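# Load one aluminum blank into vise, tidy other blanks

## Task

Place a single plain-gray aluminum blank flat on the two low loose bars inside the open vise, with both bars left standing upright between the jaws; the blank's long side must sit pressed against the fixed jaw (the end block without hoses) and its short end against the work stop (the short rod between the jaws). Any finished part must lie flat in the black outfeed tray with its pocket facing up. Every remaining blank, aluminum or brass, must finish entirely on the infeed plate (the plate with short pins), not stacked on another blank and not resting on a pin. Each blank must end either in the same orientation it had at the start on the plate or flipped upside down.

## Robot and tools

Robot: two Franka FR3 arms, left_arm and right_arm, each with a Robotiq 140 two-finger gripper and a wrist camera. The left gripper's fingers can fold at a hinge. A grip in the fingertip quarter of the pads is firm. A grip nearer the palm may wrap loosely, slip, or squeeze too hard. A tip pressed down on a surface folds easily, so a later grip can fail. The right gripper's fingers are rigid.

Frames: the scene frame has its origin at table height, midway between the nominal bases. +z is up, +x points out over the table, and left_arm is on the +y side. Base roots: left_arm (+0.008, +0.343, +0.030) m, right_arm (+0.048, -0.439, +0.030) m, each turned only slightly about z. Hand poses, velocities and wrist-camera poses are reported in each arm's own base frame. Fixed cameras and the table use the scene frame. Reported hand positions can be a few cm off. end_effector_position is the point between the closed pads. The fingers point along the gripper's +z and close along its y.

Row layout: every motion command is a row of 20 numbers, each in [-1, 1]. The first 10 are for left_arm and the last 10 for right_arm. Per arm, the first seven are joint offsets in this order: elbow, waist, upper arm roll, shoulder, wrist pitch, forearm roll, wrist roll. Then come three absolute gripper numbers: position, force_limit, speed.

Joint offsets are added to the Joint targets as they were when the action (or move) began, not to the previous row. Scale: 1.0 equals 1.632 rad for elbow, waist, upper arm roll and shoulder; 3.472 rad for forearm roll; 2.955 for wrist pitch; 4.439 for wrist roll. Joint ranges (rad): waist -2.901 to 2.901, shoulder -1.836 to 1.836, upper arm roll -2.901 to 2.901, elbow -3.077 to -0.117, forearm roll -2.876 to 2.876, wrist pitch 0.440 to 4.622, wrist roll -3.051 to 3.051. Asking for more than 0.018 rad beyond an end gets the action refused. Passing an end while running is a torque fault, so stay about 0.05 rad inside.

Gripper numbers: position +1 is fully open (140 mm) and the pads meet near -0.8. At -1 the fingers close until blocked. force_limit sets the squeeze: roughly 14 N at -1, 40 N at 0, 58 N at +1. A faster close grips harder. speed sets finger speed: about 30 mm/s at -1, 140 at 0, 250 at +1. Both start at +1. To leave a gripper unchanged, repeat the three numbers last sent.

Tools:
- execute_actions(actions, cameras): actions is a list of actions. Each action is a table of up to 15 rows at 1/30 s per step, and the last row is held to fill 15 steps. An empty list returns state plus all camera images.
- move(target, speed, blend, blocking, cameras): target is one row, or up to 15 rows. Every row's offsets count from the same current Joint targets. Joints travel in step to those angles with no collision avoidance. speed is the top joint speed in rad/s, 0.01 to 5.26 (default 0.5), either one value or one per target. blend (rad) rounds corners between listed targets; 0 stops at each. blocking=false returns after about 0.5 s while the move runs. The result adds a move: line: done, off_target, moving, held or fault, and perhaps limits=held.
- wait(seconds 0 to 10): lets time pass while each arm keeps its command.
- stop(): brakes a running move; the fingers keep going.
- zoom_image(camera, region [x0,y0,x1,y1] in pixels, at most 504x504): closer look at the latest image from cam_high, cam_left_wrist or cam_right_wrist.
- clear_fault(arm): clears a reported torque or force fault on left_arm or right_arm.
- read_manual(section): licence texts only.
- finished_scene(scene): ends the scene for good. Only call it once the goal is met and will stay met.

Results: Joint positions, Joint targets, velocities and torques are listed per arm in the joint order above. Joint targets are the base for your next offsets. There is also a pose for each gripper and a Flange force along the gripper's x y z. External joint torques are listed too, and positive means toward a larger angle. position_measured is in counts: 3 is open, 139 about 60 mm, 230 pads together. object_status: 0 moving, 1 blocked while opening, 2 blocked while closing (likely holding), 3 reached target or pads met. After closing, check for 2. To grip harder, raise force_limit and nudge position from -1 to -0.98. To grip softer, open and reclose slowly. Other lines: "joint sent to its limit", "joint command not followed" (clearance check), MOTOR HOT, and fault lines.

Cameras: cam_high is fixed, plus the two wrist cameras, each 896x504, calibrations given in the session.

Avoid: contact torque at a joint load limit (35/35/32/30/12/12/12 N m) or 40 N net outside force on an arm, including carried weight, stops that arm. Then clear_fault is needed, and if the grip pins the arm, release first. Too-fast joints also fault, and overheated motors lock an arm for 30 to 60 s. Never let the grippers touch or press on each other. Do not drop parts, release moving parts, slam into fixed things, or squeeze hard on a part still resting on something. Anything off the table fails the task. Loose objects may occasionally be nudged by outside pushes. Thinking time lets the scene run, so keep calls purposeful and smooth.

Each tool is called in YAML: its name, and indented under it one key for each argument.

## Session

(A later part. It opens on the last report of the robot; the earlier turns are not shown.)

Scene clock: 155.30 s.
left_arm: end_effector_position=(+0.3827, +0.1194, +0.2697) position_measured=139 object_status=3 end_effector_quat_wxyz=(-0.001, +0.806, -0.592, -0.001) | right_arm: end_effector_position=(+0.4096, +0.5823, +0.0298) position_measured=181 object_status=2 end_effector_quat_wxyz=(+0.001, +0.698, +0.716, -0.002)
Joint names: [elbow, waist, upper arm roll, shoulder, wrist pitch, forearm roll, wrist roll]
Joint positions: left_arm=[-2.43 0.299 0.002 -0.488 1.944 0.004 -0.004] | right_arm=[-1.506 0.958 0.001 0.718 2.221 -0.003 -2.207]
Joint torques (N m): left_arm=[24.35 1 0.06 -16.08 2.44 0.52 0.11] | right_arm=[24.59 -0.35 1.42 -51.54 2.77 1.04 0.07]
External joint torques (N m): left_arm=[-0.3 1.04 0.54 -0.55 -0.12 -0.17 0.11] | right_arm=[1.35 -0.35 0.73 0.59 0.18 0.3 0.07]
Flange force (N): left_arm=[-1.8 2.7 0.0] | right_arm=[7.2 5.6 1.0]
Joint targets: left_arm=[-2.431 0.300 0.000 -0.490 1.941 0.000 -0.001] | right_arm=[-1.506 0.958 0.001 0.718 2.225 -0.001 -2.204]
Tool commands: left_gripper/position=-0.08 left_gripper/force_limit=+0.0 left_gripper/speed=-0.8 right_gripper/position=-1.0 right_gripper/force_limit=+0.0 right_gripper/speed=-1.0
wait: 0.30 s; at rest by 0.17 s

move:
  target:
    - [0,0,0,0,0,0,0,-0.08,0,-0.8,0.0398,0,0,-0.0748,-0.0636,0,0,-1,0,-1]
    - [0,0,0,0,0,0,0,-0.08,0,-0.8,-0.1171,-0.1587,0,-0.2251,-0.06,0,-0.0605,-1,0,-1]
  speed: [0.35,0.6]
  blend: [0.05,0]
  cameras: ["cam_right_wrist","cam_high"]

zoom_image:
  camera: "cam_right_wrist"
  region: [280, 0, 600, 240]

zoom_image:
  camera: "cam_high"
  region: [340, 240, 460, 360]

Scene clock: 174.90 s.
left_arm: end_effector_position=(+0.3827, +0.1194, +0.2697) position_measured=139 object_status=3 end_effector_quat_wxyz=(-0.001, +0.806, -0.592, -0.001) | right_arm: end_effector_position=(+0.5013, +0.4192, +0.1788) position_measured=181 object_status=2 end_effector_quat_wxyz=(+0.001, +0.698, +0.716, +0.000)
Joint names: [elbow, waist, upper arm roll, shoulder, wrist pitch, forearm roll, wrist roll]
Joint positions: left_arm=[-2.43 0.299 0.002 -0.488 1.944 0.004 -0.004] | right_arm=[-1.697 0.698 -0.001 0.353 2.05 -0.002 -2.468]
Joint velocities: left_arm=[within noise] | right_arm=[0.001 0 0.001 0.001 -0.001 0.001 -0.007]
Joint torques (N m): left_arm=[24.36 1 0.06 -16.09 2.47 0.52 0.15] | right_arm=[26.22 -0.39 1.27 -44.55 2.47 0.98 -0.19]
External joint torques (N m): left_arm=[-0.18 1.03 0.54 -0.69 -0.08 -0.18 0.15] | right_arm=[1.74 -0.21 1.06 -0.5 -0.13 0.15 -0.19]
Flange force (N): left_arm=[-1.8 2.8 -0.2] | right_arm=[4.2 5.3 -3.1]
Joint targets: left_arm=[-2.431 0.300 0.000 -0.490 1.941 0.000 -0.001] | right_arm=[-1.698 0.699 0.001 0.350 2.047 -0.001 -2.473]
move: done
camera_calibration:
cam_right_wrist: T_world_to_cam=[[0.999113, 0.041693, -0.00585667, -0.507838], [0.0411234, -0.936572, 0.348054, 0.313786], [0.00902621, -0.347986, -0.937456, 0.444517], [0, 0, 0, 1]] pos_world=[0.490471, 0.469742, 0.304527]
Images, in order (width x height): cam_high 896x504, cam_right_wrist 896x504.

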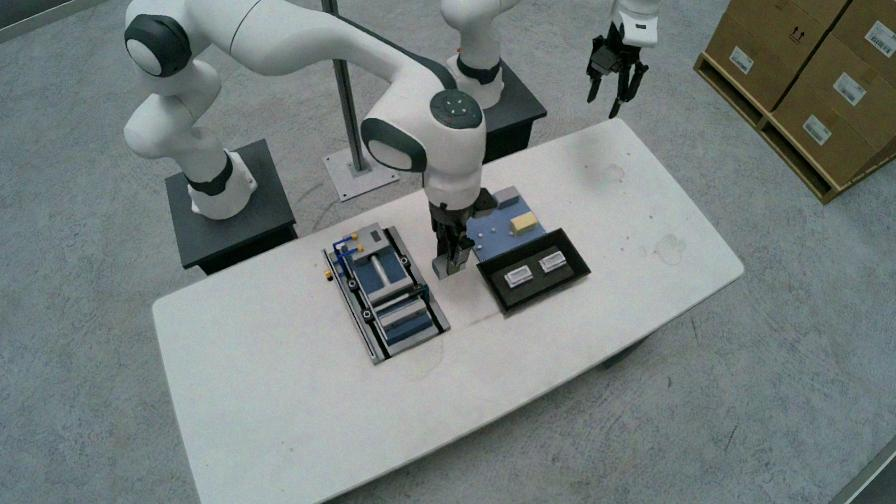

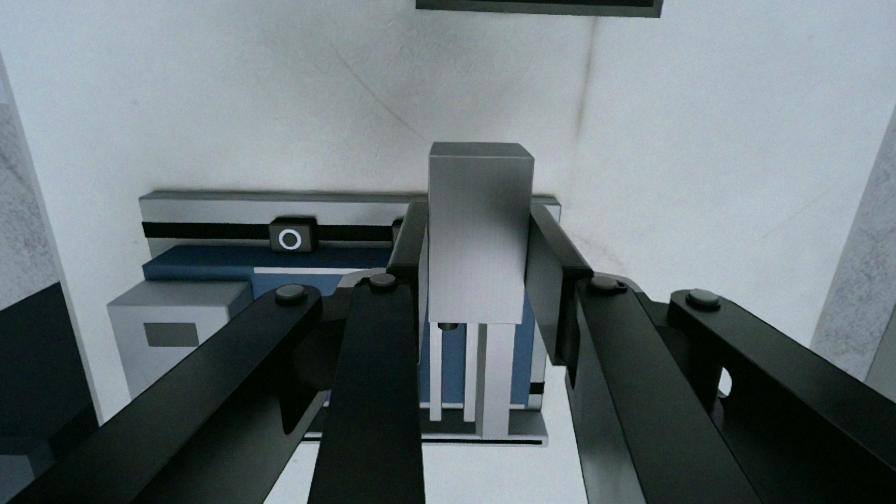

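Scaled by 1.575 from the camera's 896x504 image, which has a finer 1280x720 frame.

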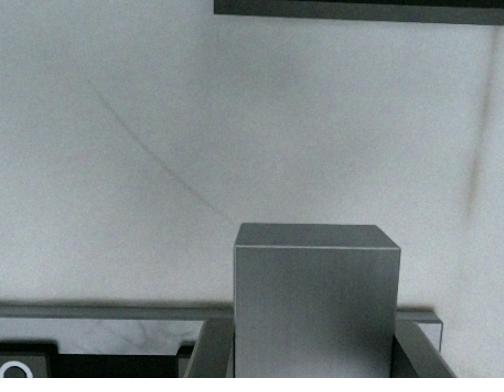

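Scaled by 4.200 from the camera's 896x504 image, which has a finer 1280x720 frame.

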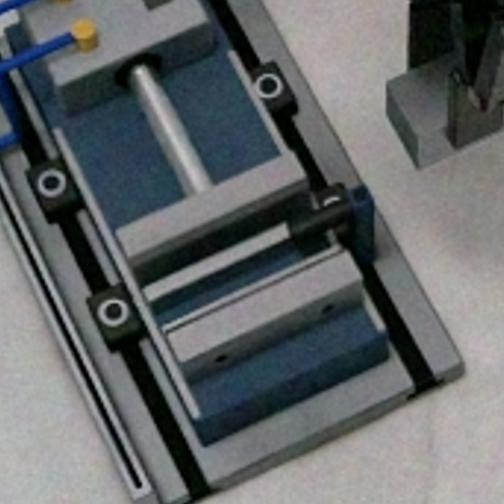

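move:
  target: [0,0,0,0,0,0,0,-0.08,0,-0.8,-0.0673,0,0,0.1249,0.1065,0,0,-1,0,-1]
  speed: 0.4
  cameras: ["cam_right_wrist"]

move:
  target: [0,0,0,0,0,0,0,-0.08,0,-0.8,-0.0001,0,0,0.0022,0.0018,0,0,-1,0,-1]
  speed: 0.1

Scene clock: 201.23 s.
left_arm: end_effector_position=(+0.3827, +0.1194, +0.2697) position_measured=139 object_status=3 end_effector_quat_wxyz=(-0.001, +0.806, -0.592, -0.001) | right_arm: end_effector_position=(+0.5012, +0.4252, +0.0330) position_measured=181 object_status=2 end_effector_quat_wxyz=(+0.000, +0.696, +0.718, +0.005)
Joint names: [elbow, waist, upper arm roll, shoulder, wrist pitch, forearm roll, wrist roll]
Joint positions: left_arm=[-2.43 0.299 0.002 -0.488 1.944 0.004 -0.004] | right_arm=[-1.802 0.701 0.003 0.544 2.356 -0.001 -2.47]
Joint velocities: left_arm=[within noise] | right_arm=[-0.001 -0.001 0.002 0.001 0.006 0.002 -0.001]
Joint torques (N m): left_arm=[24.27 1 0.01 -16.11 2.46 0.52 0.1] | right_arm=[20.45 -1.71 -0.08 -40.67 3.07 0.55 -0.24]
External joint torques (N m): left_arm=[-0.27 1.02 0.47 -0.68 -0.08 -0.17 0.1] | right_arm=[-1.74 -1.79 -0.75 6.36 0.45 -0.13 -0.24]
Flange force (N): left_arm=[-1.6 3.0 0.0] | right_arm=[2.8 8.1 11.9]
Joint targets: left_arm=[-2.431 0.300 0.000 -0.490 1.941 0.000 -0.001] | right_arm=[-1.807 0.699 0.001 0.554 2.362 -0.001 -2.473]
move: done
camera_calibration:
cam_right_wrist: T_world_to_cam=[[0.998787, 0.0492364, -0.00022248, -0.512069], [0.0463669, -0.939038, 0.340673, 0.368867], [0.0165646, -0.34027, -0.940182, 0.303009], [0, 0, 0, 1]] pos_world=[0.489325, 0.474697, 0.159107]
Images, in order (width x height): cam_right_wrist 896x504.

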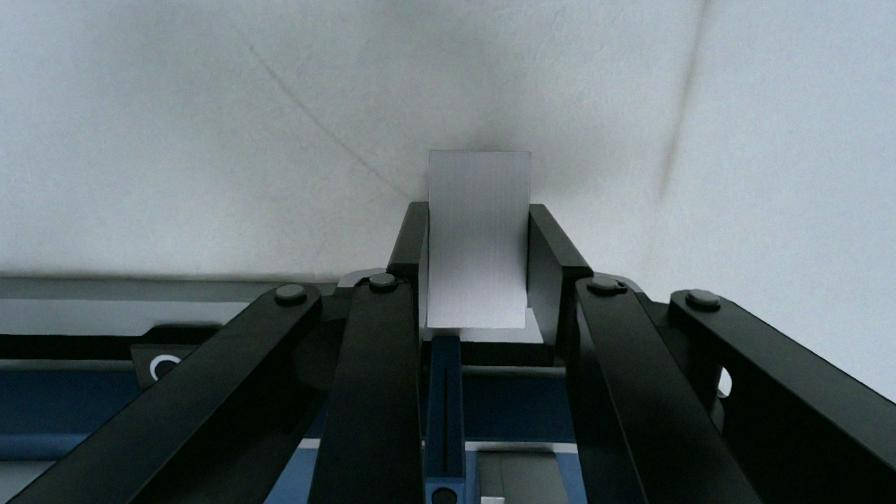

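Scene clock: 201.93 s.
left_arm: end_effector_position=(+0.3827, +0.1194, +0.2697) position_measured=139 object_status=3 end_effector_quat_wxyz=(-0.001, +0.806, -0.592, -0.001) | right_arm: end_effector_position=(+0.5018, +0.4261, +0.0319) position_measured=181 object_status=2 end_effector_quat_wxyz=(+0.000, +0.696, +0.718, +0.006)
Joint names: [elbow, waist, upper arm roll, shoulder, wrist pitch, forearm roll, wrist roll]
Joint positions: left_arm=[-2.43 0.299 0.002 -0.488 1.944 0.004 -0.004] | right_arm=[-1.802 0.701 0.003 0.547 2.361 -0.001 -2.47]
Joint torques (N m): left_arm=[24.33 0.98 0 -16.12 2.45 0.52 0.11] | right_arm=[20.44 -2.22 -0.64 -40.29 3.07 0.44 -0.21]
External joint torques (N m): left_arm=[-0.25 1 0.48 -0.64 -0.11 -0.17 0.11] | right_arm=[-1.48 -1.99 -1.06 6.46 0.49 -0.23 -0.21]
Flange force (N): left_arm=[-1.6 2.8 -0.1] | right_arm=[3.4 9.3 12.1]
Joint targets: left_arm=[-2.431 0.300 0.000 -0.490 1.941 0.000 -0.001] | right_arm=[-1.808 0.699 0.001 0.558 2.367 -0.001 -2.473]
move: off_target (right_arm); right_arm: the shoulder is farthest, 0.011 rad from its target

move:
  target:
    - [0,0,0,0,0,0,0,-0.08,0,-0.8,0.0141,0,0,-0.06,-0.0413,0,0,-1,0,-1]
    - [0,0,0,0,0,0,0,-0.08,0,-0.8,0.0553,0.0181,0,0.0031,-0.0292,0,0.0067,-1,0,-1]
    - [0,0,0,0,0,0,0,-0.08,0,-0.8,0.053,0.0181,0,0.0227,-0.0171,0,0.0067,-1,0,-1]
  speed: [0.3,0.3,0.15]
  blend: [0.02,0.01,0]
  cameras: ["cam_right_wrist"]

Scene clock: 211.23 s.
left_arm: end_effector_position=(+0.3827, +0.1194, +0.2697) position_measured=139 object_status=3 end_effector_quat_wxyz=(-0.001, +0.806, -0.592, -0.001) | right_arm: end_effector_position=(+0.4989, +0.4447, +0.0287) position_measured=181 object_status=2 end_effector_quat_wxyz=(+0.000, +0.695, +0.719, -0.004)
Joint names: [elbow, waist, upper arm roll, shoulder, wrist pitch, forearm roll, wrist roll]
Joint positions: left_arm=[-2.43 0.299 0.002 -0.488 1.944 0.004 -0.004] | right_arm=[-1.724 0.728 0.001 0.595 2.31 -0.001 -2.447]
Joint velocities: left_arm=[within noise] | right_arm=[0 0.001 0 0 0.007 0.001 0.004]
Joint torques (N m): left_arm=[24.33 0.98 0.08 -16.12 2.46 0.52 0.14] | right_arm=[24.69 -0.26 1.45 -47.93 3.13 0.71 0.1]
External joint torques (N m): left_arm=[-0.25 1.04 0.58 -0.63 -0.09 -0.17 0.14] | right_arm=[2.13 -0.39 0.73 0.91 0.53 0.01 0.1]
Flange force (N): left_arm=[-1.9 2.8 0.0] | right_arm=[7.3 9.1 2.1]
Joint targets: left_arm=[-2.431 0.300 0.000 -0.490 1.941 0.000 -0.001] | right_arm=[-1.721 0.729 0.001 0.595 2.317 -0.001 -2.443]
move: done
camera_calibration:
cam_right_wrist: T_world_to_cam=[[0.998574, 0.051515, -0.0140259, -0.511218], [0.0531543, -0.934569, 0.351789, 0.38305], [0.0050142, -0.352033, -0.935974, 0.31642], [0, 0, 0, 1]] pos_world=[0.488542, 0.495712, 0.154238]
Images, in order (width x height): cam_right_wrist 896x504.

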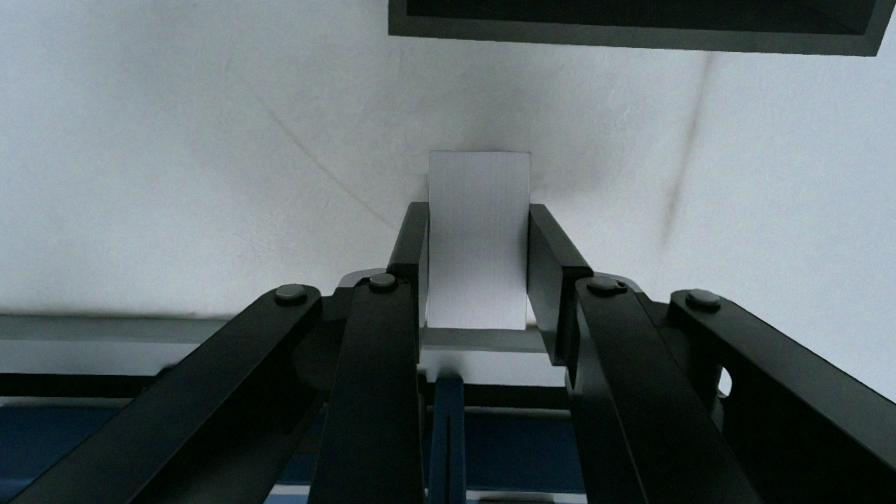

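move:
  target: [0,0,0,0,0,0,0,-0.08,0,-0.8,-0.0005,0,0,0.0049,0.003,0,0,-1,0,-1]
  speed: 0.1

move:
  target: [0,0,0,0,0,0,0,-0.08,0,-0.8,-0.0003,0,0,0.0029,0.0018,0,0,-1,0,-1]
  speed: 0.1
  cameras: ["cam_right_wrist"]

Scene clock: 214.83 s.
left_arm: end_effector_position=(+0.3827, +0.1194, +0.2697) position_measured=139 object_status=3 end_effector_quat_wxyz=(-0.001, +0.806, -0.592, -0.001) | right_arm: end_effector_position=(+0.4992, +0.4449, +0.0287) position_measured=181 object_status=2 end_effector_quat_wxyz=(+0.000, +0.695, +0.719, -0.004)
Joint names: [elbow, waist, upper arm roll, shoulder, wrist pitch, forearm roll, wrist roll]
Joint positions: left_arm=[-2.43 0.299 0.002 -0.488 1.944 0.004 -0.004] | right_arm=[-1.723 0.728 0.001 0.595 2.311 -0.001 -2.446]
Joint torques (N m): left_arm=[24.31 0.95 0.05 -16.1 2.46 0.51 0.08] | right_arm=[24.05 -0.1 1.58 -43.48 4.24 0.75 0.07]
External joint torques (N m): left_arm=[-0.23 0.94 0.47 -0.71 -0.09 -0.19 0.08] | right_arm=[1.66 -0.16 0.93 5.05 1.67 0.05 0.07]
Flange force (N): left_arm=[-1.5 3.0 -0.1] | right_arm=[12.0 14.2 10.9]
Joint targets: left_arm=[-2.431 0.300 0.000 -0.490 1.941 0.000 -0.001] | right_arm=[-1.722 0.729 0.001 0.603 2.326 -0.001 -2.443]
move: off_target (right_arm); right_arm: the wrist pitch is farthest, 0.015 rad from its target

Scene clock: 215.53 s.
left_arm: end_effector_position=(+0.3827, +0.1194, +0.2697) position_measured=139 object_status=3 end_effector_quat_wxyz=(-0.001, +0.806, -0.592, -0.001) | right_arm: end_effector_position=(+0.4992, +0.4449, +0.0287) position_measured=181 object_status=2 end_effector_quat_wxyz=(+0.000, +0.695, +0.719, -0.004)
Joint names: [elbow, waist, upper arm roll, shoulder, wrist pitch, forearm roll, wrist roll]
Joint positions: left_arm=[-2.43 0.299 0.002 -0.488 1.944 0.004 -0.004] | right_arm=[-1.723 0.728 0.001 0.595 2.311 -0.001 -2.446]
Joint torques (N m): left_arm=[24.32 1.03 0.03 -16.12 2.46 0.52 0.11] | right_arm=[23.73 0.15 1.85 -40.78 4.94 0.82 0.1]
External joint torques (N m): left_arm=[-0.27 0.98 0.42 -0.66 -0.09 -0.17 0.11] | right_arm=[1.31 -0.06 1.08 7.84 2.37 0.13 0.1]
Flange force (N): left_arm=[-1.5 2.9 0.0] | right_arm=[15.2 17.7 16.7]
Joint targets: left_arm=[-2.431 0.300 0.000 -0.490 1.941 0.000 -0.001] | right_arm=[-1.722 0.729 0.001 0.608 2.331 -0.001 -2.443]
move: off_target (right_arm); right_arm: the wrist pitch is farthest, 0.021 rad from its target
camera_calibration:
cam_right_wrist: T_world_to_cam=[[0.998636, 0.0504972, -0.0133025, -0.511068], [0.0519498, -0.934812, 0.351322, 0.384011], [0.00530541, -0.351534, -0.93616, 0.316128], [0, 0, 0, 1]] pos_world=[0.488744, 0.495916, 0.154237]
Images, in order (width x height): cam_right_wrist 896x504.

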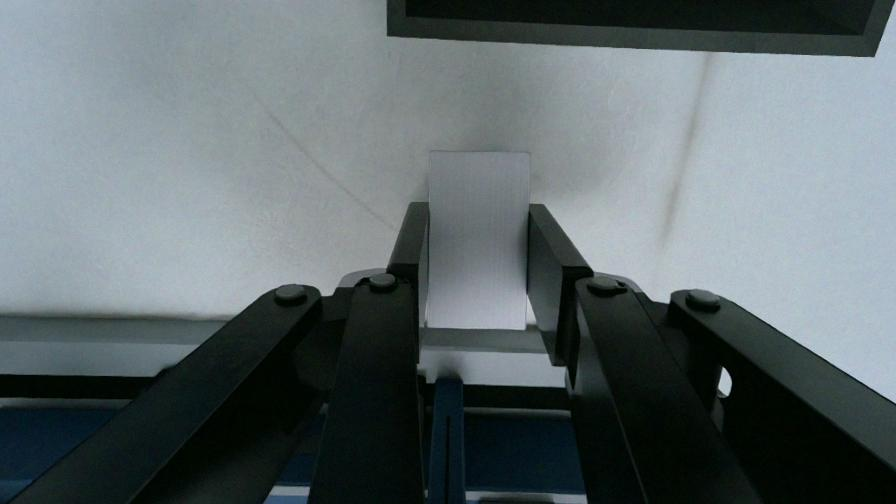

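move:
  target: [0,0,0,0,0,0,0,-0.08,0,-0.8,-0.0003,0,0,0.0035,0.0022,0,0,-1,0,-1]
  speed: 0.1

Scene clock: 228.10 s.
left_arm: end_effector_position=(+0.3827, +0.1194, +0.2697) position_measured=139 object_status=3 end_effector_quat_wxyz=(-0.001, +0.806, -0.592, -0.001) | right_arm: end_effector_position=(+0.4992, +0.4449, +0.0286) position_measured=181 object_status=2 end_effector_quat_wxyz=(+0.000, +0.695, +0.719, -0.004)
Joint names: [elbow, waist, upper arm roll, shoulder, wrist pitch, forearm roll, wrist roll]
Joint positions: left_arm=[-2.43 0.299 0.002 -0.488 1.944 0.004 -0.004] | right_arm=[-1.723 0.728 0.001 0.595 2.311 -0.001 -2.446]
Joint torques (N m): left_arm=[24.33 1 0.08 -16.11 2.46 0.53 0.11] | right_arm=[23.37 0.53 2.09 -37.48 6.09 0.93 0.18]
External joint torques (N m): left_arm=[-0.26 1.09 0.63 -0.67 -0.09 -0.16 0.11] | right_arm=[1.14 0.47 1.44 10.84 3.54 0.24 0.18]
Flange force (N): left_arm=[-1.9 2.9 0.0] | right_arm=[19.2 21.1 23.7]
Joint targets: left_arm=[-2.431 0.300 0.000 -0.490 1.941 0.000 -0.001] | right_arm=[-1.723 0.729 0.001 0.613 2.337 -0.001 -2.443]
move: off_target (right_arm); right_arm: the wrist pitch is farthest, 0.027 rad from its target

move:
  target:
    - [0,0,0,0,0,0,0,-0.08,0,-0.8,0.0008,0,0,-0.011,-0.0068,0,0,-1,0,-1]
    - [0,0,0,0,0,0,0,-0.08,0,-0.8,0.0008,0,0,-0.011,-0.0068,0,0,-0.36,0,-1]
  speed: 0.1
  cameras: ["cam_right_wrist"]

Scene clock: 231.80 s.
left_arm: end_effector_position=(+0.3827, +0.1194, +0.2697) position_measured=139 object_status=3 end_effector_quat_wxyz=(-0.001, +0.806, -0.592, -0.001) | right_arm: end_effector_position=(+0.4997, +0.4454, +0.0288) position_measured=174 object_status=3 end_effector_quat_wxyz=(+0.000, +0.695, +0.719, -0.003)
Joint names: [elbow, waist, upper arm roll, shoulder, wrist pitch, forearm roll, wrist roll]
Joint positions: left_arm=[-2.43 0.299 0.002 -0.488 1.944 0.004 -0.004] | right_arm=[-1.723 0.728 0.001 0.595 2.313 -0.001 -2.446]
Joint torques (N m): left_arm=[24.31 1.02 0.06 -16.09 2.46 0.51 0.12] | right_arm=[24.18 -0.28 1.5 -47.76 2.77 0.7 0.06]
External joint torques (N m): left_arm=[-0.24 1.07 0.55 -0.69 -0.09 -0.18 0.12] | right_arm=[1.81 -0.46 0.74 0.76 0.2 0.01 0.06]
Flange force (N): left_arm=[-1.8 3.0 -0.1] | right_arm=[6.4 8.2 1.3]
Joint targets: left_arm=[-2.431 0.300 0.000 -0.490 1.941 0.000 -0.001] | right_arm=[-1.722 0.729 0.001 0.595 2.317 -0.001 -2.443]
move: done
camera_calibration:
cam_right_wrist: T_world_to_cam=[[0.998658, 0.0504682, -0.0116146, -0.511748], [0.0513389, -0.935336, 0.350015, 0.384971], [0.00680101, -0.350141, -0.936672, 0.315075], [0, 0, 0, 1]] pos_world=[0.489155, 0.496226, 0.154433]
Images, in order (width x height): cam_right_wrist 896x504.

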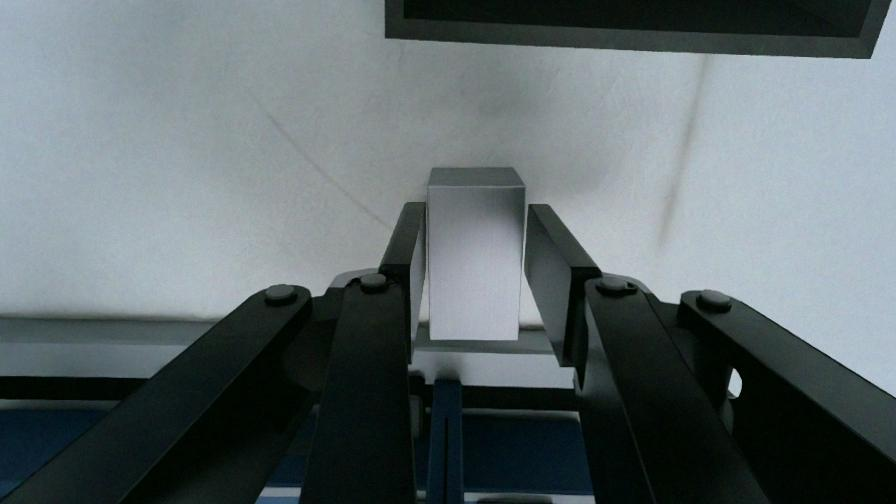

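move:
  target:
    - [0,0,0,0,0,0,0,-0.08,0,-0.8,-0.017,-0.0058,0,-0.0096,0.0041,0,-0.0021,-0.36,0.3,-1]
    - [0,0,0,0,0,0,0,-0.08,0,-0.8,-0.017,-0.0058,0,-0.0096,0.0041,0,-0.0021,-1,0.3,-1]
    - [0,0,0,0,0,0,0,-0.08,0,-0.8,0.0358,-0.0058,0,-0.1148,-0.0832,0,-0.0021,-1,0.3,-1]
    - [0,0,0,0,0,0,0,-0.08,0,-0.8,-0.1996,-0.1258,0,-0.2649,-0.0361,0,-0.0462,-1,0.3,-1]
  speed: [0.1,0.3,0.3,0.5]
  blend: [0,0,0.03,0]
  cameras: ["cam_right_wrist","cam_high"]

zoom_image:
  camera: "cam_right_wrist"
  region: [330, 120, 630, 420]

zoom_image:
  camera: "cam_high"
  region: [340, 220, 460, 340]

Scene clock: 251.77 s.
left_arm: end_effector_position=(+0.3827, +0.1194, +0.2697) position_measured=139 object_status=3 end_effector_quat_wxyz=(-0.001, +0.806, -0.592, -0.001) | right_arm: end_effector_position=(+0.4992, +0.2874, +0.1477) position_measured=182 object_status=2 end_effector_quat_wxyz=(-0.001, +0.698, +0.716, -0.004)
Joint names: [elbow, waist, upper arm roll, shoulder, wrist pitch, forearm roll, wrist roll]
Joint positions: left_arm=[-2.43 0.299 0.002 -0.488 1.944 0.004 -0.004] | right_arm=[-2.047 0.524 -0.001 0.166 2.205 -0.001 -2.643]
Joint velocities: left_arm=[within noise] | right_arm=[0 -0.001 0 -0.001 0 0 -0.005]
Joint torques (N m): left_arm=[24.3 0.97 0.05 -16.14 2.47 0.51 0.14] | right_arm=[25.08 -0.29 1.29 -38.18 2.9 0.78 -0.24]
External joint torques (N m): left_arm=[-0.24 1 0.52 -0.69 -0.08 -0.18 0.13] | right_arm=[1.72 -0.11 1.28 -1.05 0.35 0.02 -0.24]
Flange force (N): left_arm=[-1.7 2.9 -0.1] | right_arm=[1.9 2.7 -2.4]
Joint targets: left_arm=[-2.431 0.300 0.000 -0.490 1.941 0.000 -0.001] | right_arm=[-2.047 0.523 0.001 0.163 2.211 -0.001 -2.648]
move: done
camera_calibration:
cam_right_wrist: T_world_to_cam=[[0.999018, 0.0419707, -0.0141943, -0.499161], [0.0442822, -0.935376, 0.350872, 0.19901], [0.00144935, -0.351156, -0.936316, 0.373964], [0, 0, 0, 1]] pos_world=[0.489316, 0.338419, 0.273236]
Images, in order (width x height): cam_high 896x504, cam_right_wrist 896x504.

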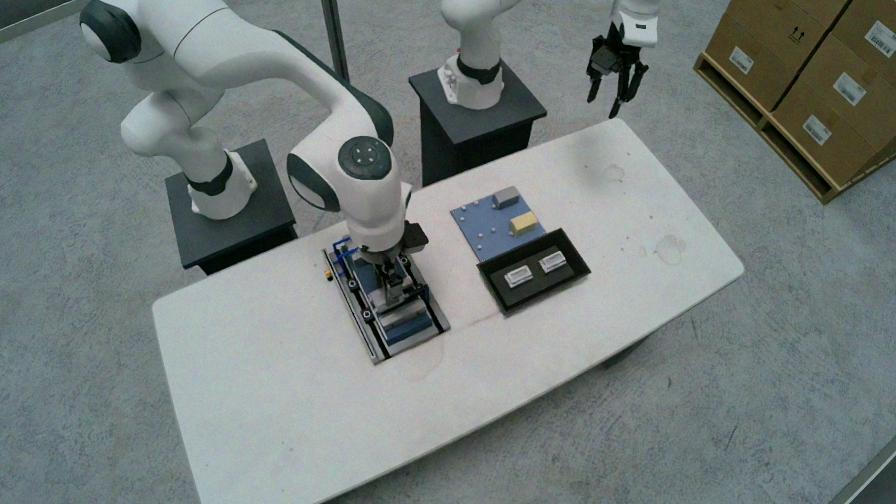

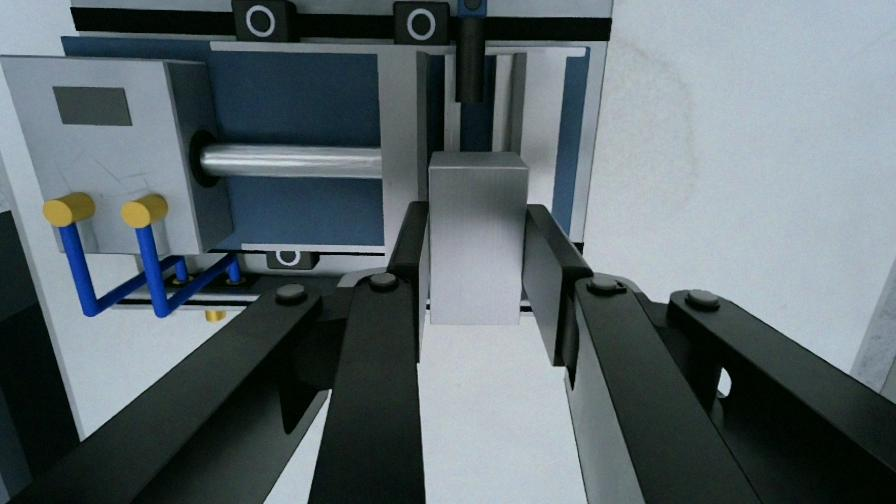

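Scaled by 1.680 from the camera's 896x504 image, which has a finer 1280x720 frame.

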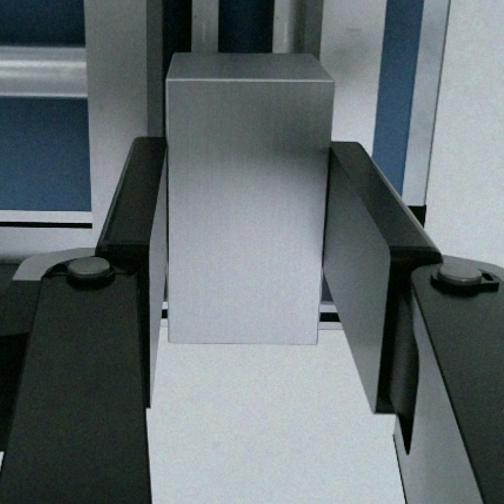

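Scaled by 4.200 from the camera's 896x504 image, which has a finer 1280x720 frame.

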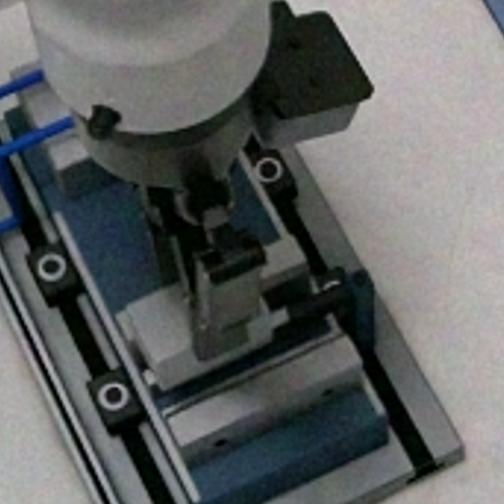

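move:
  target:
    - [0,0,0,0,0,0,0,-0.08,0,-0.8,0.0057,0.0086,0,0.0042,-0.0012,0,0.003,-1,0.3,-1]
    - [0,0,0,0,0,0,0,-0.08,0,-0.8,-0.0148,0.0086,0,0.037,0.0283,0,0.003,-1,0.3,-1]
  speed: [0.2,0.05]
  cameras: ["cam_right_wrist","cam_high"]

zoom_image:
  camera: "cam_right_wrist"
  region: [330, 0, 630, 300]

zoom_image:
  camera: "cam_high"
  region: [340, 250, 450, 360]

Scene clock: 282.33 s.
left_arm: end_effector_position=(+0.3827, +0.1194, +0.2697) position_measured=139 object_status=3 end_effector_quat_wxyz=(-0.001, +0.806, -0.592, -0.001) | right_arm: end_effector_position=(+0.4978, +0.2948, +0.1108) position_measured=182 object_status=2 end_effector_quat_wxyz=(-0.001, +0.696, +0.718, -0.004)
Joint names: [elbow, waist, upper arm roll, shoulder, wrist pitch, forearm roll, wrist roll]
Joint positions: left_arm=[-2.43 0.299 0.002 -0.488 1.944 0.004 -0.004] | right_arm=[-2.071 0.536 -0.001 0.224 2.288 -0.001 -2.638]
Joint velocities: left_arm=[within noise] | right_arm=[0 0 0.001 0 0.005 -0.001 -0.001]
Joint torques (N m): left_arm=[24.29 1.01 0.04 -16.08 2.46 0.53 0.13] | right_arm=[24.48 0.04 1.12 -38.3 2.88 0.73 0.1]
External joint torques (N m): left_arm=[-0.27 1.01 0.48 -0.64 -0.09 -0.16 0.12] | right_arm=[1.99 -0.02 0.84 -0.32 0.35 0.03 0.1]
Flange force (N): left_arm=[-1.7 2.9 0.0] | right_arm=[3.7 5.2 -1.2]
Joint targets: left_arm=[-2.431 0.300 0.000 -0.490 1.941 0.000 -0.001] | right_arm=[-2.071 0.537 0.001 0.223 2.294 -0.001 -2.635]
move: done
camera_calibration:
cam_right_wrist: T_world_to_cam=[[0.998706, 0.0490488, -0.0134642, -0.500677], [0.0506552, -0.93522, 0.350424, 0.215684], [0.00459593, -0.350653, -0.936494, 0.340372], [0, 0, 0, 1]] pos_world=[0.487539, 0.345622, 0.236434]
Images, in order (width x height): cam_high 896x504, cam_right_wrist 896x504.

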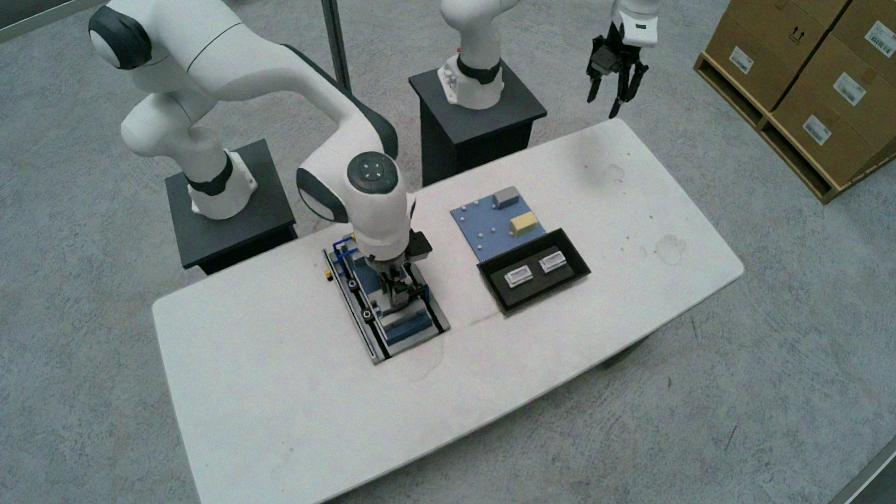

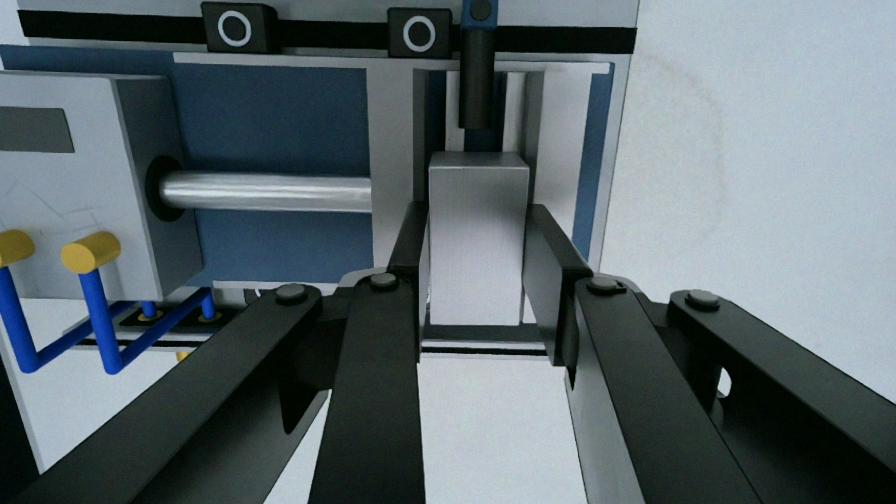

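Scaled by 1.680 from the camera's 896x504 image, which has a finer 1280x720 frame.

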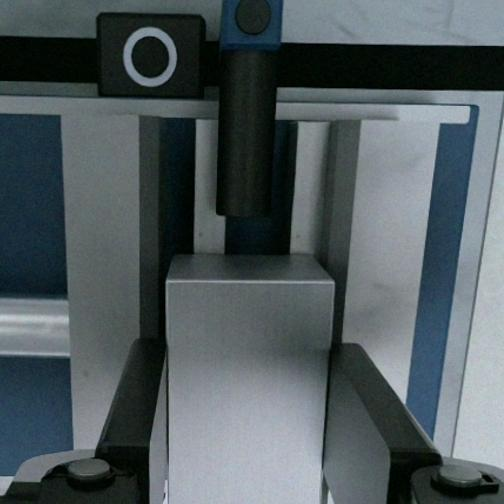

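Scaled by 4.582 from the camera's 896x504 image, which has a finer 1280x720 frame.

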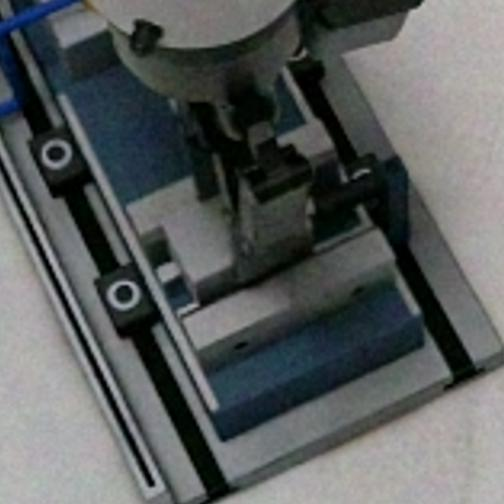

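move:
  target: [0,0,0,0,0,0,0,-0.08,0,-0.8,-0.0043,0,0,0.0069,0.0062,0,0,-1,0.3,-1]
  speed: 0.05

move:
  target: [0,0,0,0,0,0,0,-0.08,0,-0.8,-0.0011,0,0,0.0017,0.0016,0,0,-1,0.3,-1]
  speed: 0.05

move:
  target: [0,0,0,0,0,0,0,-0.08,0,-0.8,-0.0011,0,0,0.0017,0.0016,0,0,-1,0.3,-1]
  speed: 0.05
  cameras: ["cam_right_wrist"]

Scene clock: 286.93 s.
left_arm: end_effector_position=(+0.3827, +0.1194, +0.2697) position_measured=139 object_status=3 end_effector_quat_wxyz=(-0.001, +0.806, -0.592, -0.001) | right_arm: end_effector_position=(+0.4990, +0.2956, +0.1093) position_measured=182 object_status=2 end_effector_quat_wxyz=(+0.000, +0.696, +0.718, -0.001)
Joint names: [elbow, waist, upper arm roll, shoulder, wrist pitch, forearm roll, wrist roll]
Joint positions: left_arm=[-2.43 0.299 0.002 -0.488 1.944 0.004 -0.004] | right_arm=[-2.074 0.536 -0.001 0.227 2.298 -0.001 -2.638]
Joint torques (N m): left_arm=[24.28 1 0.05 -16.07 2.47 0.51 0.1] | right_arm=[21.62 0 1.1 -32.55 4.16 0.6 0.09]
External joint torques (N m): left_arm=[-0.18 1.03 0.52 -0.72 -0.07 -0.18 0.1] | right_arm=[-0.92 0.09 0.94 5.63 1.6 -0.1 0.09]
Flange force (N): left_arm=[-1.7 2.9 -0.2] | right_arm=[5.4 8.0 12.8]
Joint targets: left_arm=[-2.431 0.300 0.000 -0.490 1.941 0.000 -0.001] | right_arm=[-2.078 0.537 0.001 0.235 2.313 -0.001 -2.635]
move: off_target (right_arm); right_arm: the wrist pitch is farthest, 0.014 rad from its target

Scene clock: 287.63 s.
left_arm: end_effector_position=(+0.3827, +0.1194, +0.2697) position_measured=139 object_status=3 end_effector_quat_wxyz=(-0.001, +0.806, -0.592, -0.001) | right_arm: end_effector_position=(+0.4990, +0.2956, +0.1093) position_measured=182 object_status=2 end_effector_quat_wxyz=(+0.000, +0.696, +0.718, -0.001)
Joint names: [elbow, waist, upper arm roll, shoulder, wrist pitch, forearm roll, wrist roll]
Joint positions: left_arm=[-2.43 0.299 0.002 -0.488 1.944 0.004 -0.004] | right_arm=[-2.075 0.536 -0.001 0.226 2.299 -0.001 -2.638]
Joint torques (N m): left_arm=[24.29 0.98 0.03 -16.11 2.46 0.51 0.12] | right_arm=[20.9 -0.02 1.06 -30.56 4.67 0.54 0.09]
External joint torques (N m): left_arm=[-0.3 1.04 0.53 -0.64 -0.09 -0.18 0.12] | right_arm=[-1.54 -0.06 0.79 7.48 2.12 -0.16 0.09]
Flange force (N): left_arm=[-1.8 3.0 0.1] | right_arm=[6.1 9.8 17.3]
Joint targets: left_arm=[-2.431 0.300 0.000 -0.490 1.941 0.000 -0.001] | right_arm=[-2.080 0.537 0.001 0.237 2.317 -0.001 -2.635]
move: off_target (right_arm); right_arm: the wrist pitch is farthest, 0.019 rad from its target

Scene clock: 288.33 s.
left_arm: end_effector_position=(+0.3827, +0.1194, +0.2697) position_measured=139 object_status=3 end_effector_quat_wxyz=(-0.001, +0.806, -0.592, -0.001) | right_arm: end_effector_position=(+0.4991, +0.2956, +0.1092) position_measured=182 object_status=2 end_effector_quat_wxyz=(+0.000, +0.696, +0.718, +0.000)
Joint names: [elbow, waist, upper arm roll, shoulder, wrist pitch, forearm roll, wrist roll]
Joint positions: left_arm=[-2.43 0.299 0.002 -0.488 1.944 0.004 -0.004] | right_arm=[-2.076 0.536 -0.001 0.226 2.301 -0.001 -2.638]
Joint torques (N m): left_arm=[24.34 0.99 0.02 -16.14 2.46 0.53 0.07] | right_arm=[20.39 1.24 2.35 -28.78 5.12 1.03 0.16]
External joint torques (N m): left_arm=[-0.24 1.05 0.54 -0.63 -0.09 -0.16 0.07] | right_arm=[-2.04 1.3 2.17 9.21 2.57 0.33 0.16]
Flange force (N): left_arm=[-1.7 2.8 -0.1] | right_arm=[9.3 10.5 21.3]
Joint targets: left_arm=[-2.431 0.300 0.000 -0.490 1.941 0.000 -0.001] | right_arm=[-2.082 0.537 0.001 0.240 2.322 -0.001 -2.635]
move: off_target (right_arm); right_arm: the wrist pitch is farthest, 0.021 rad from its target
camera_calibration:
cam_right_wrist: T_world_to_cam=[[0.998763, 0.0491484, -0.00757955, -0.502701], [0.0487173, -0.936411, 0.347506, 0.218625], [0.00998177, -0.347445, -0.937647, 0.335637], [0, 0, 0, 1]] pos_world=[0.488078, 0.346045, 0.234926]
Images, in order (width x height): cam_right_wrist 896x504.

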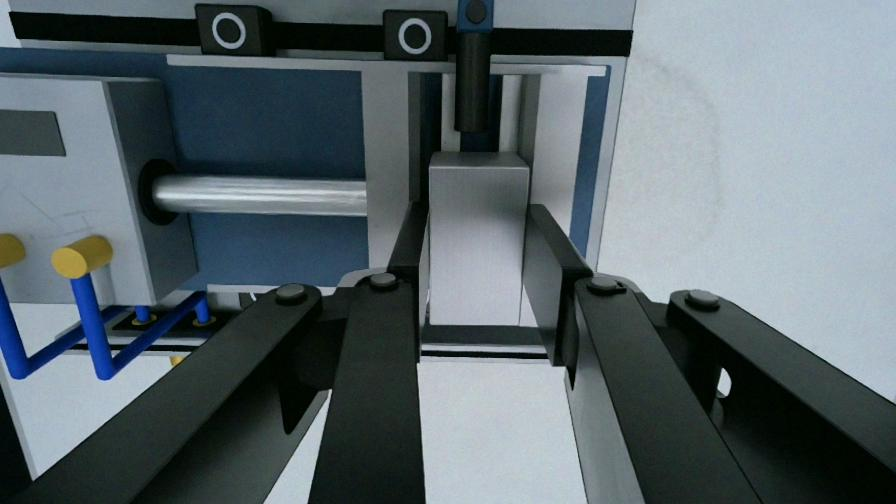

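move:
  target:
    - [0,0,0,0,0,0,0,-0.08,0,-0.8,0.0064,0,0,-0.0098,-0.0092,0,0,-1,0.3,-1]
    - [0,0,0,0,0,0,0,-0.08,0,-0.8,0.0166,-0.0027,0,-0.0028,-0.0109,0,-0.001,-1,0.3,-1]
  speed: 0.05
  cameras: ["cam_right_wrist","cam_high"]

zoom_image:
  camera: "cam_right_wrist"
  region: [330, 0, 630, 300]

zoom_image:
  camera: "cam_high"
  region: [360, 270, 440, 350]

Scene clock: 299.10 s.
left_arm: end_effector_position=(+0.3827, +0.1194, +0.2697) position_measured=139 object_status=3 end_effector_quat_wxyz=(-0.001, +0.806, -0.592, -0.001) | right_arm: end_effector_position=(+0.4995, +0.2960, +0.1094) position_measured=182 object_status=2 end_effector_quat_wxyz=(-0.001, +0.696, +0.718, -0.005)
Joint names: [elbow, waist, upper arm roll, shoulder, wrist pitch, forearm roll, wrist roll]
Joint positions: left_arm=[-2.43 0.299 0.002 -0.488 1.944 0.004 -0.004] | right_arm=[-2.06 0.535 0 0.234 2.284 -0.001 -2.638]
Joint torques (N m): left_arm=[24.29 1.02 0.04 -16.13 2.46 0.52 0.11] | right_arm=[26.42 -1.41 0.77 -37.49 3.71 0.54 -0.15]
External joint torques (N m): left_arm=[-0.32 1.02 0.47 -0.62 -0.09 -0.17 0.11] | right_arm=[3.92 -1.4 0.53 0.91 1.18 -0.16 -0.15]
Flange force (N): left_arm=[-1.6 2.9 0.1] | right_arm=[6.5 14.9 0.9]
Joint targets: left_arm=[-2.431 0.300 0.000 -0.490 1.941 0.000 -0.001] | right_arm=[-2.055 0.533 0.001 0.236 2.290 -0.001 -2.639]
move: done
camera_calibration:
cam_right_wrist: T_world_to_cam=[[0.998657, 0.0490572, -0.0166458, -0.502078], [0.0517764, -0.934619, 0.351861, 0.2164], [0.00170391, -0.352251, -0.935904, 0.341316], [0, 0, 0, 1]] pos_world=[0.489618, 0.347111, 0.234939]
Images, in order (width x height): cam_high 896x504, cam_right_wrist 896x504.

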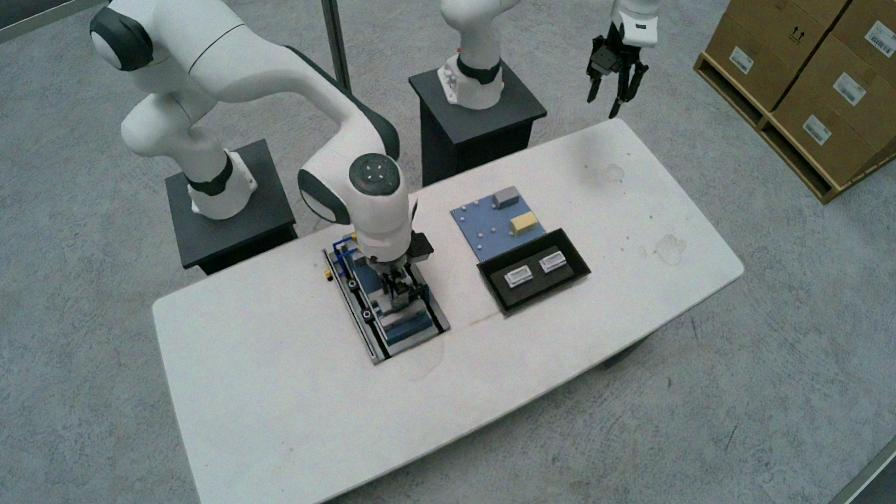

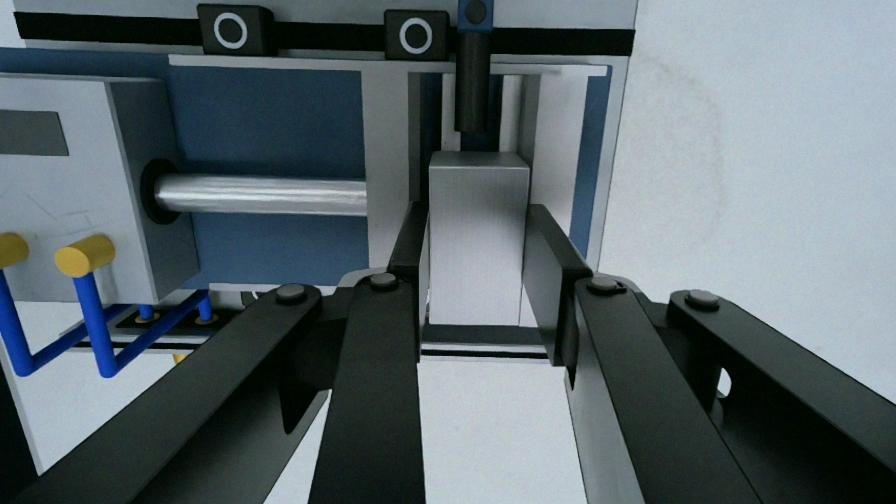

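Scaled by 1.680 from the camera's 896x504 image, which has a finer 1280x720 frame.

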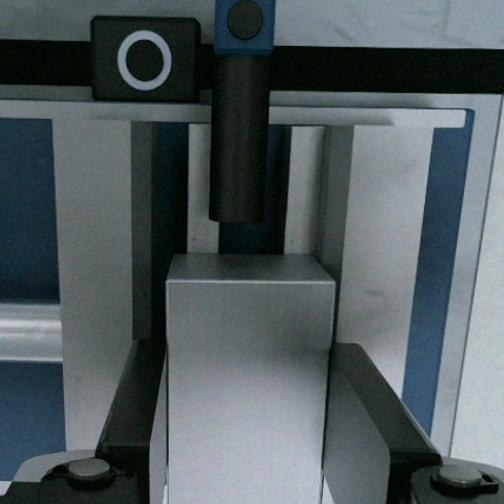

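Scaled by 6.300 from the camera's 896x504 image, which has a finer 1280x720 frame.

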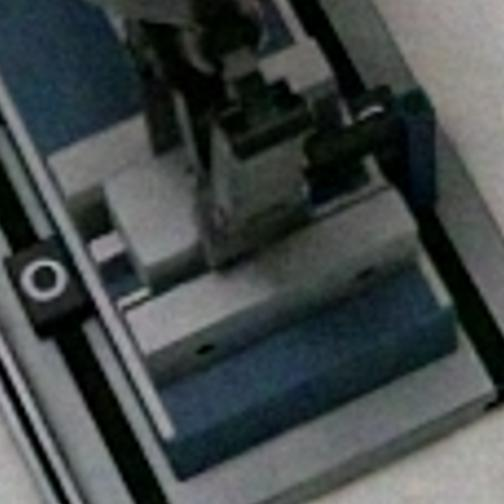

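move:
  target:
    - [0,0,0,0,0,0,0,-0.08,0,-0.8,-0.0051,0.0013,0,-0.0035,0.0009,0,0.0005,-1,0.3,-1]
    - [0,0,0,0,0,0,0,-0.08,0,-0.8,-0.0051,0.0013,0,-0.0035,0.0009,0,0.0005,-0.36,0.3,-1]
  speed: 0.05
  cameras: ["cam_right_wrist"]

move:
  target: [0,0,0,0,0,0,0,-0.08,0,-0.8,0.0021,0,0,-0.0034,-0.0031,0,0,-0.36,0.3,-1]
  speed: 0.05
  cameras: ["cam_right_wrist"]

zoom_image:
  camera: "cam_right_wrist"
  region: [330, 0, 630, 300]

Scene clock: 309.27 s.
left_arm: end_effector_position=(+0.3827, +0.1194, +0.2697) position_measured=139 object_status=3 end_effector_quat_wxyz=(-0.001, +0.806, -0.592, -0.001) | right_arm: end_effector_position=(+0.5000, +0.2963, +0.1102) position_measured=174 object_status=3 end_effector_quat_wxyz=(+0.000, +0.696, +0.718, -0.003)
Joint names: [elbow, waist, upper arm roll, shoulder, wrist pitch, forearm roll, wrist roll]
Joint positions: left_arm=[-2.43 0.299 0.002 -0.488 1.944 0.004 -0.004] | right_arm=[-2.063 0.535 0 0.231 2.288 -0.001 -2.638]
Joint torques (N m): left_arm=[24.28 0.95 0.06 -16.12 2.47 0.51 0.16] | right_arm=[23.87 -0.32 1.08 -38.3 2.73 0.74 -0.09]
External joint torques (N m): left_arm=[-0.2 0.94 0.49 -0.77 -0.07 -0.18 0.16] | right_arm=[1.38 -0.37 0.79 -0.03 0.2 0.03 -0.09]
Flange force (N): left_arm=[-1.7 3.1 -0.2] | right_arm=[2.4 4.4 -0.7]
Joint targets: left_arm=[-2.431 0.300 0.000 -0.490 1.941 0.000 -0.001] | right_arm=[-2.063 0.535 0.001 0.230 2.293 -0.001 -2.637]
move: done
camera_calibration:
cam_right_wrist: T_world_to_cam=[[0.998722, 0.048958, -0.0125444, -0.503055], [0.050251, -0.935459, 0.349846, 0.217613], [0.00539297, -0.350029, -0.936723, 0.339774], [0, 0, 0, 1]] pos_world=[0.489645, 0.347127, 0.235833]
Images, in order (width x height): cam_right_wrist 896x504.

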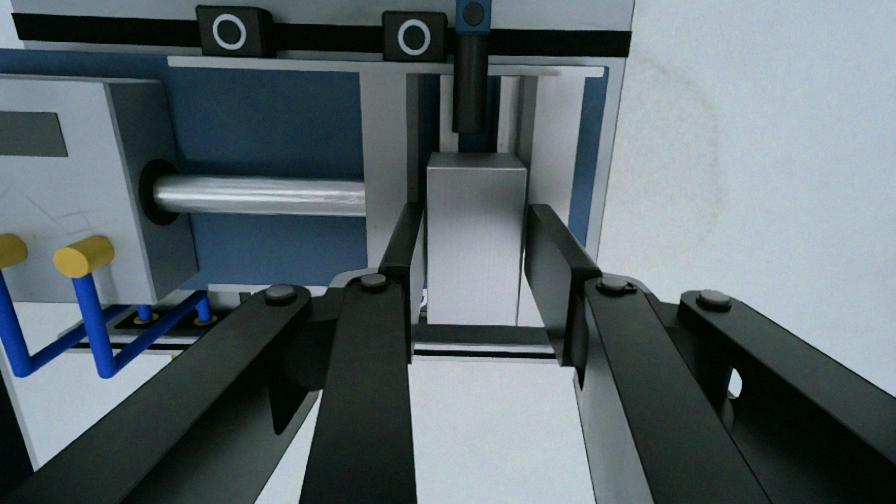

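Scene clock: 309.97 s.
left_arm: end_effector_position=(+0.3827, +0.1194, +0.2697) position_measured=139 object_status=3 end_effector_quat_wxyz=(-0.001, +0.806, -0.592, -0.001) | right_arm: end_effector_position=(+0.5009, +0.2968, +0.1133) position_measured=174 object_status=3 end_effector_quat_wxyz=(+0.000, +0.696, +0.718, -0.001)
Joint names: [elbow, waist, upper arm roll, shoulder, wrist pitch, forearm roll, wrist roll]
Joint positions: left_arm=[-2.43 0.299 0.002 -0.488 1.944 0.004 -0.004] | right_arm=[-2.062 0.535 0 0.226 2.287 -0.001 -2.638]
Joint torques (N m): left_arm=[24.32 1.02 0.06 -16.13 2.47 0.51 0.12] | right_arm=[24.78 -0.5 0.83 -38.52 2.42 0.66 -0.08]
External joint torques (N m): left_arm=[-0.26 1.07 0.56 -0.75 -0.08 -0.18 0.12] | right_arm=[2.18 -0.56 0.53 -0.27 -0.13 -0.05 -0.08]
Flange force (N): left_arm=[-1.8 3.2 -0.1] | right_arm=[3.4 7.1 -2.4]
Joint targets: left_arm=[-2.431 0.300 0.000 -0.490 1.941 0.000 -0.001] | right_arm=[-2.060 0.535 0.001 0.224 2.283 -0.001 -2.637]
move: done
camera_calibration:
cam_right_wrist: T_world_to_cam=[[0.998759, 0.0490163, -0.00883957, -0.504373], [0.0490263, -0.936197, 0.348039, 0.217963], [0.008784, -0.34804, -0.937438, 0.340657], [0, 0, 0, 1]] pos_world=[0.490069, 0.347341, 0.239027]
Images, in order (width x height): cam_right_wrist 896x504.

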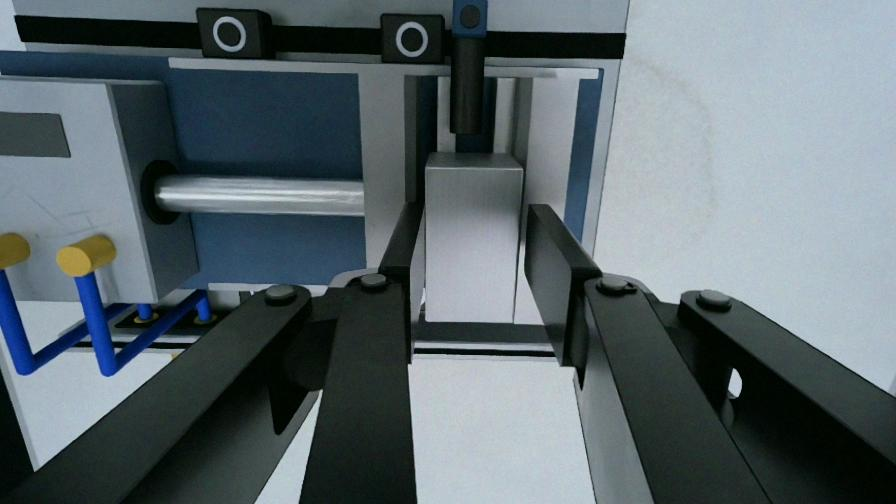

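Scaled by 1.680 from the camera's 896x504 image, which has a finer 1280x720 frame.

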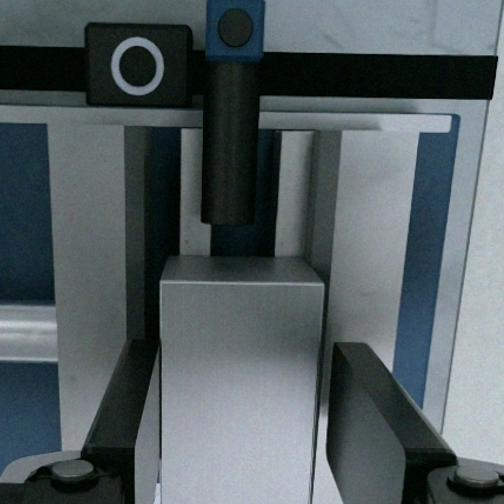

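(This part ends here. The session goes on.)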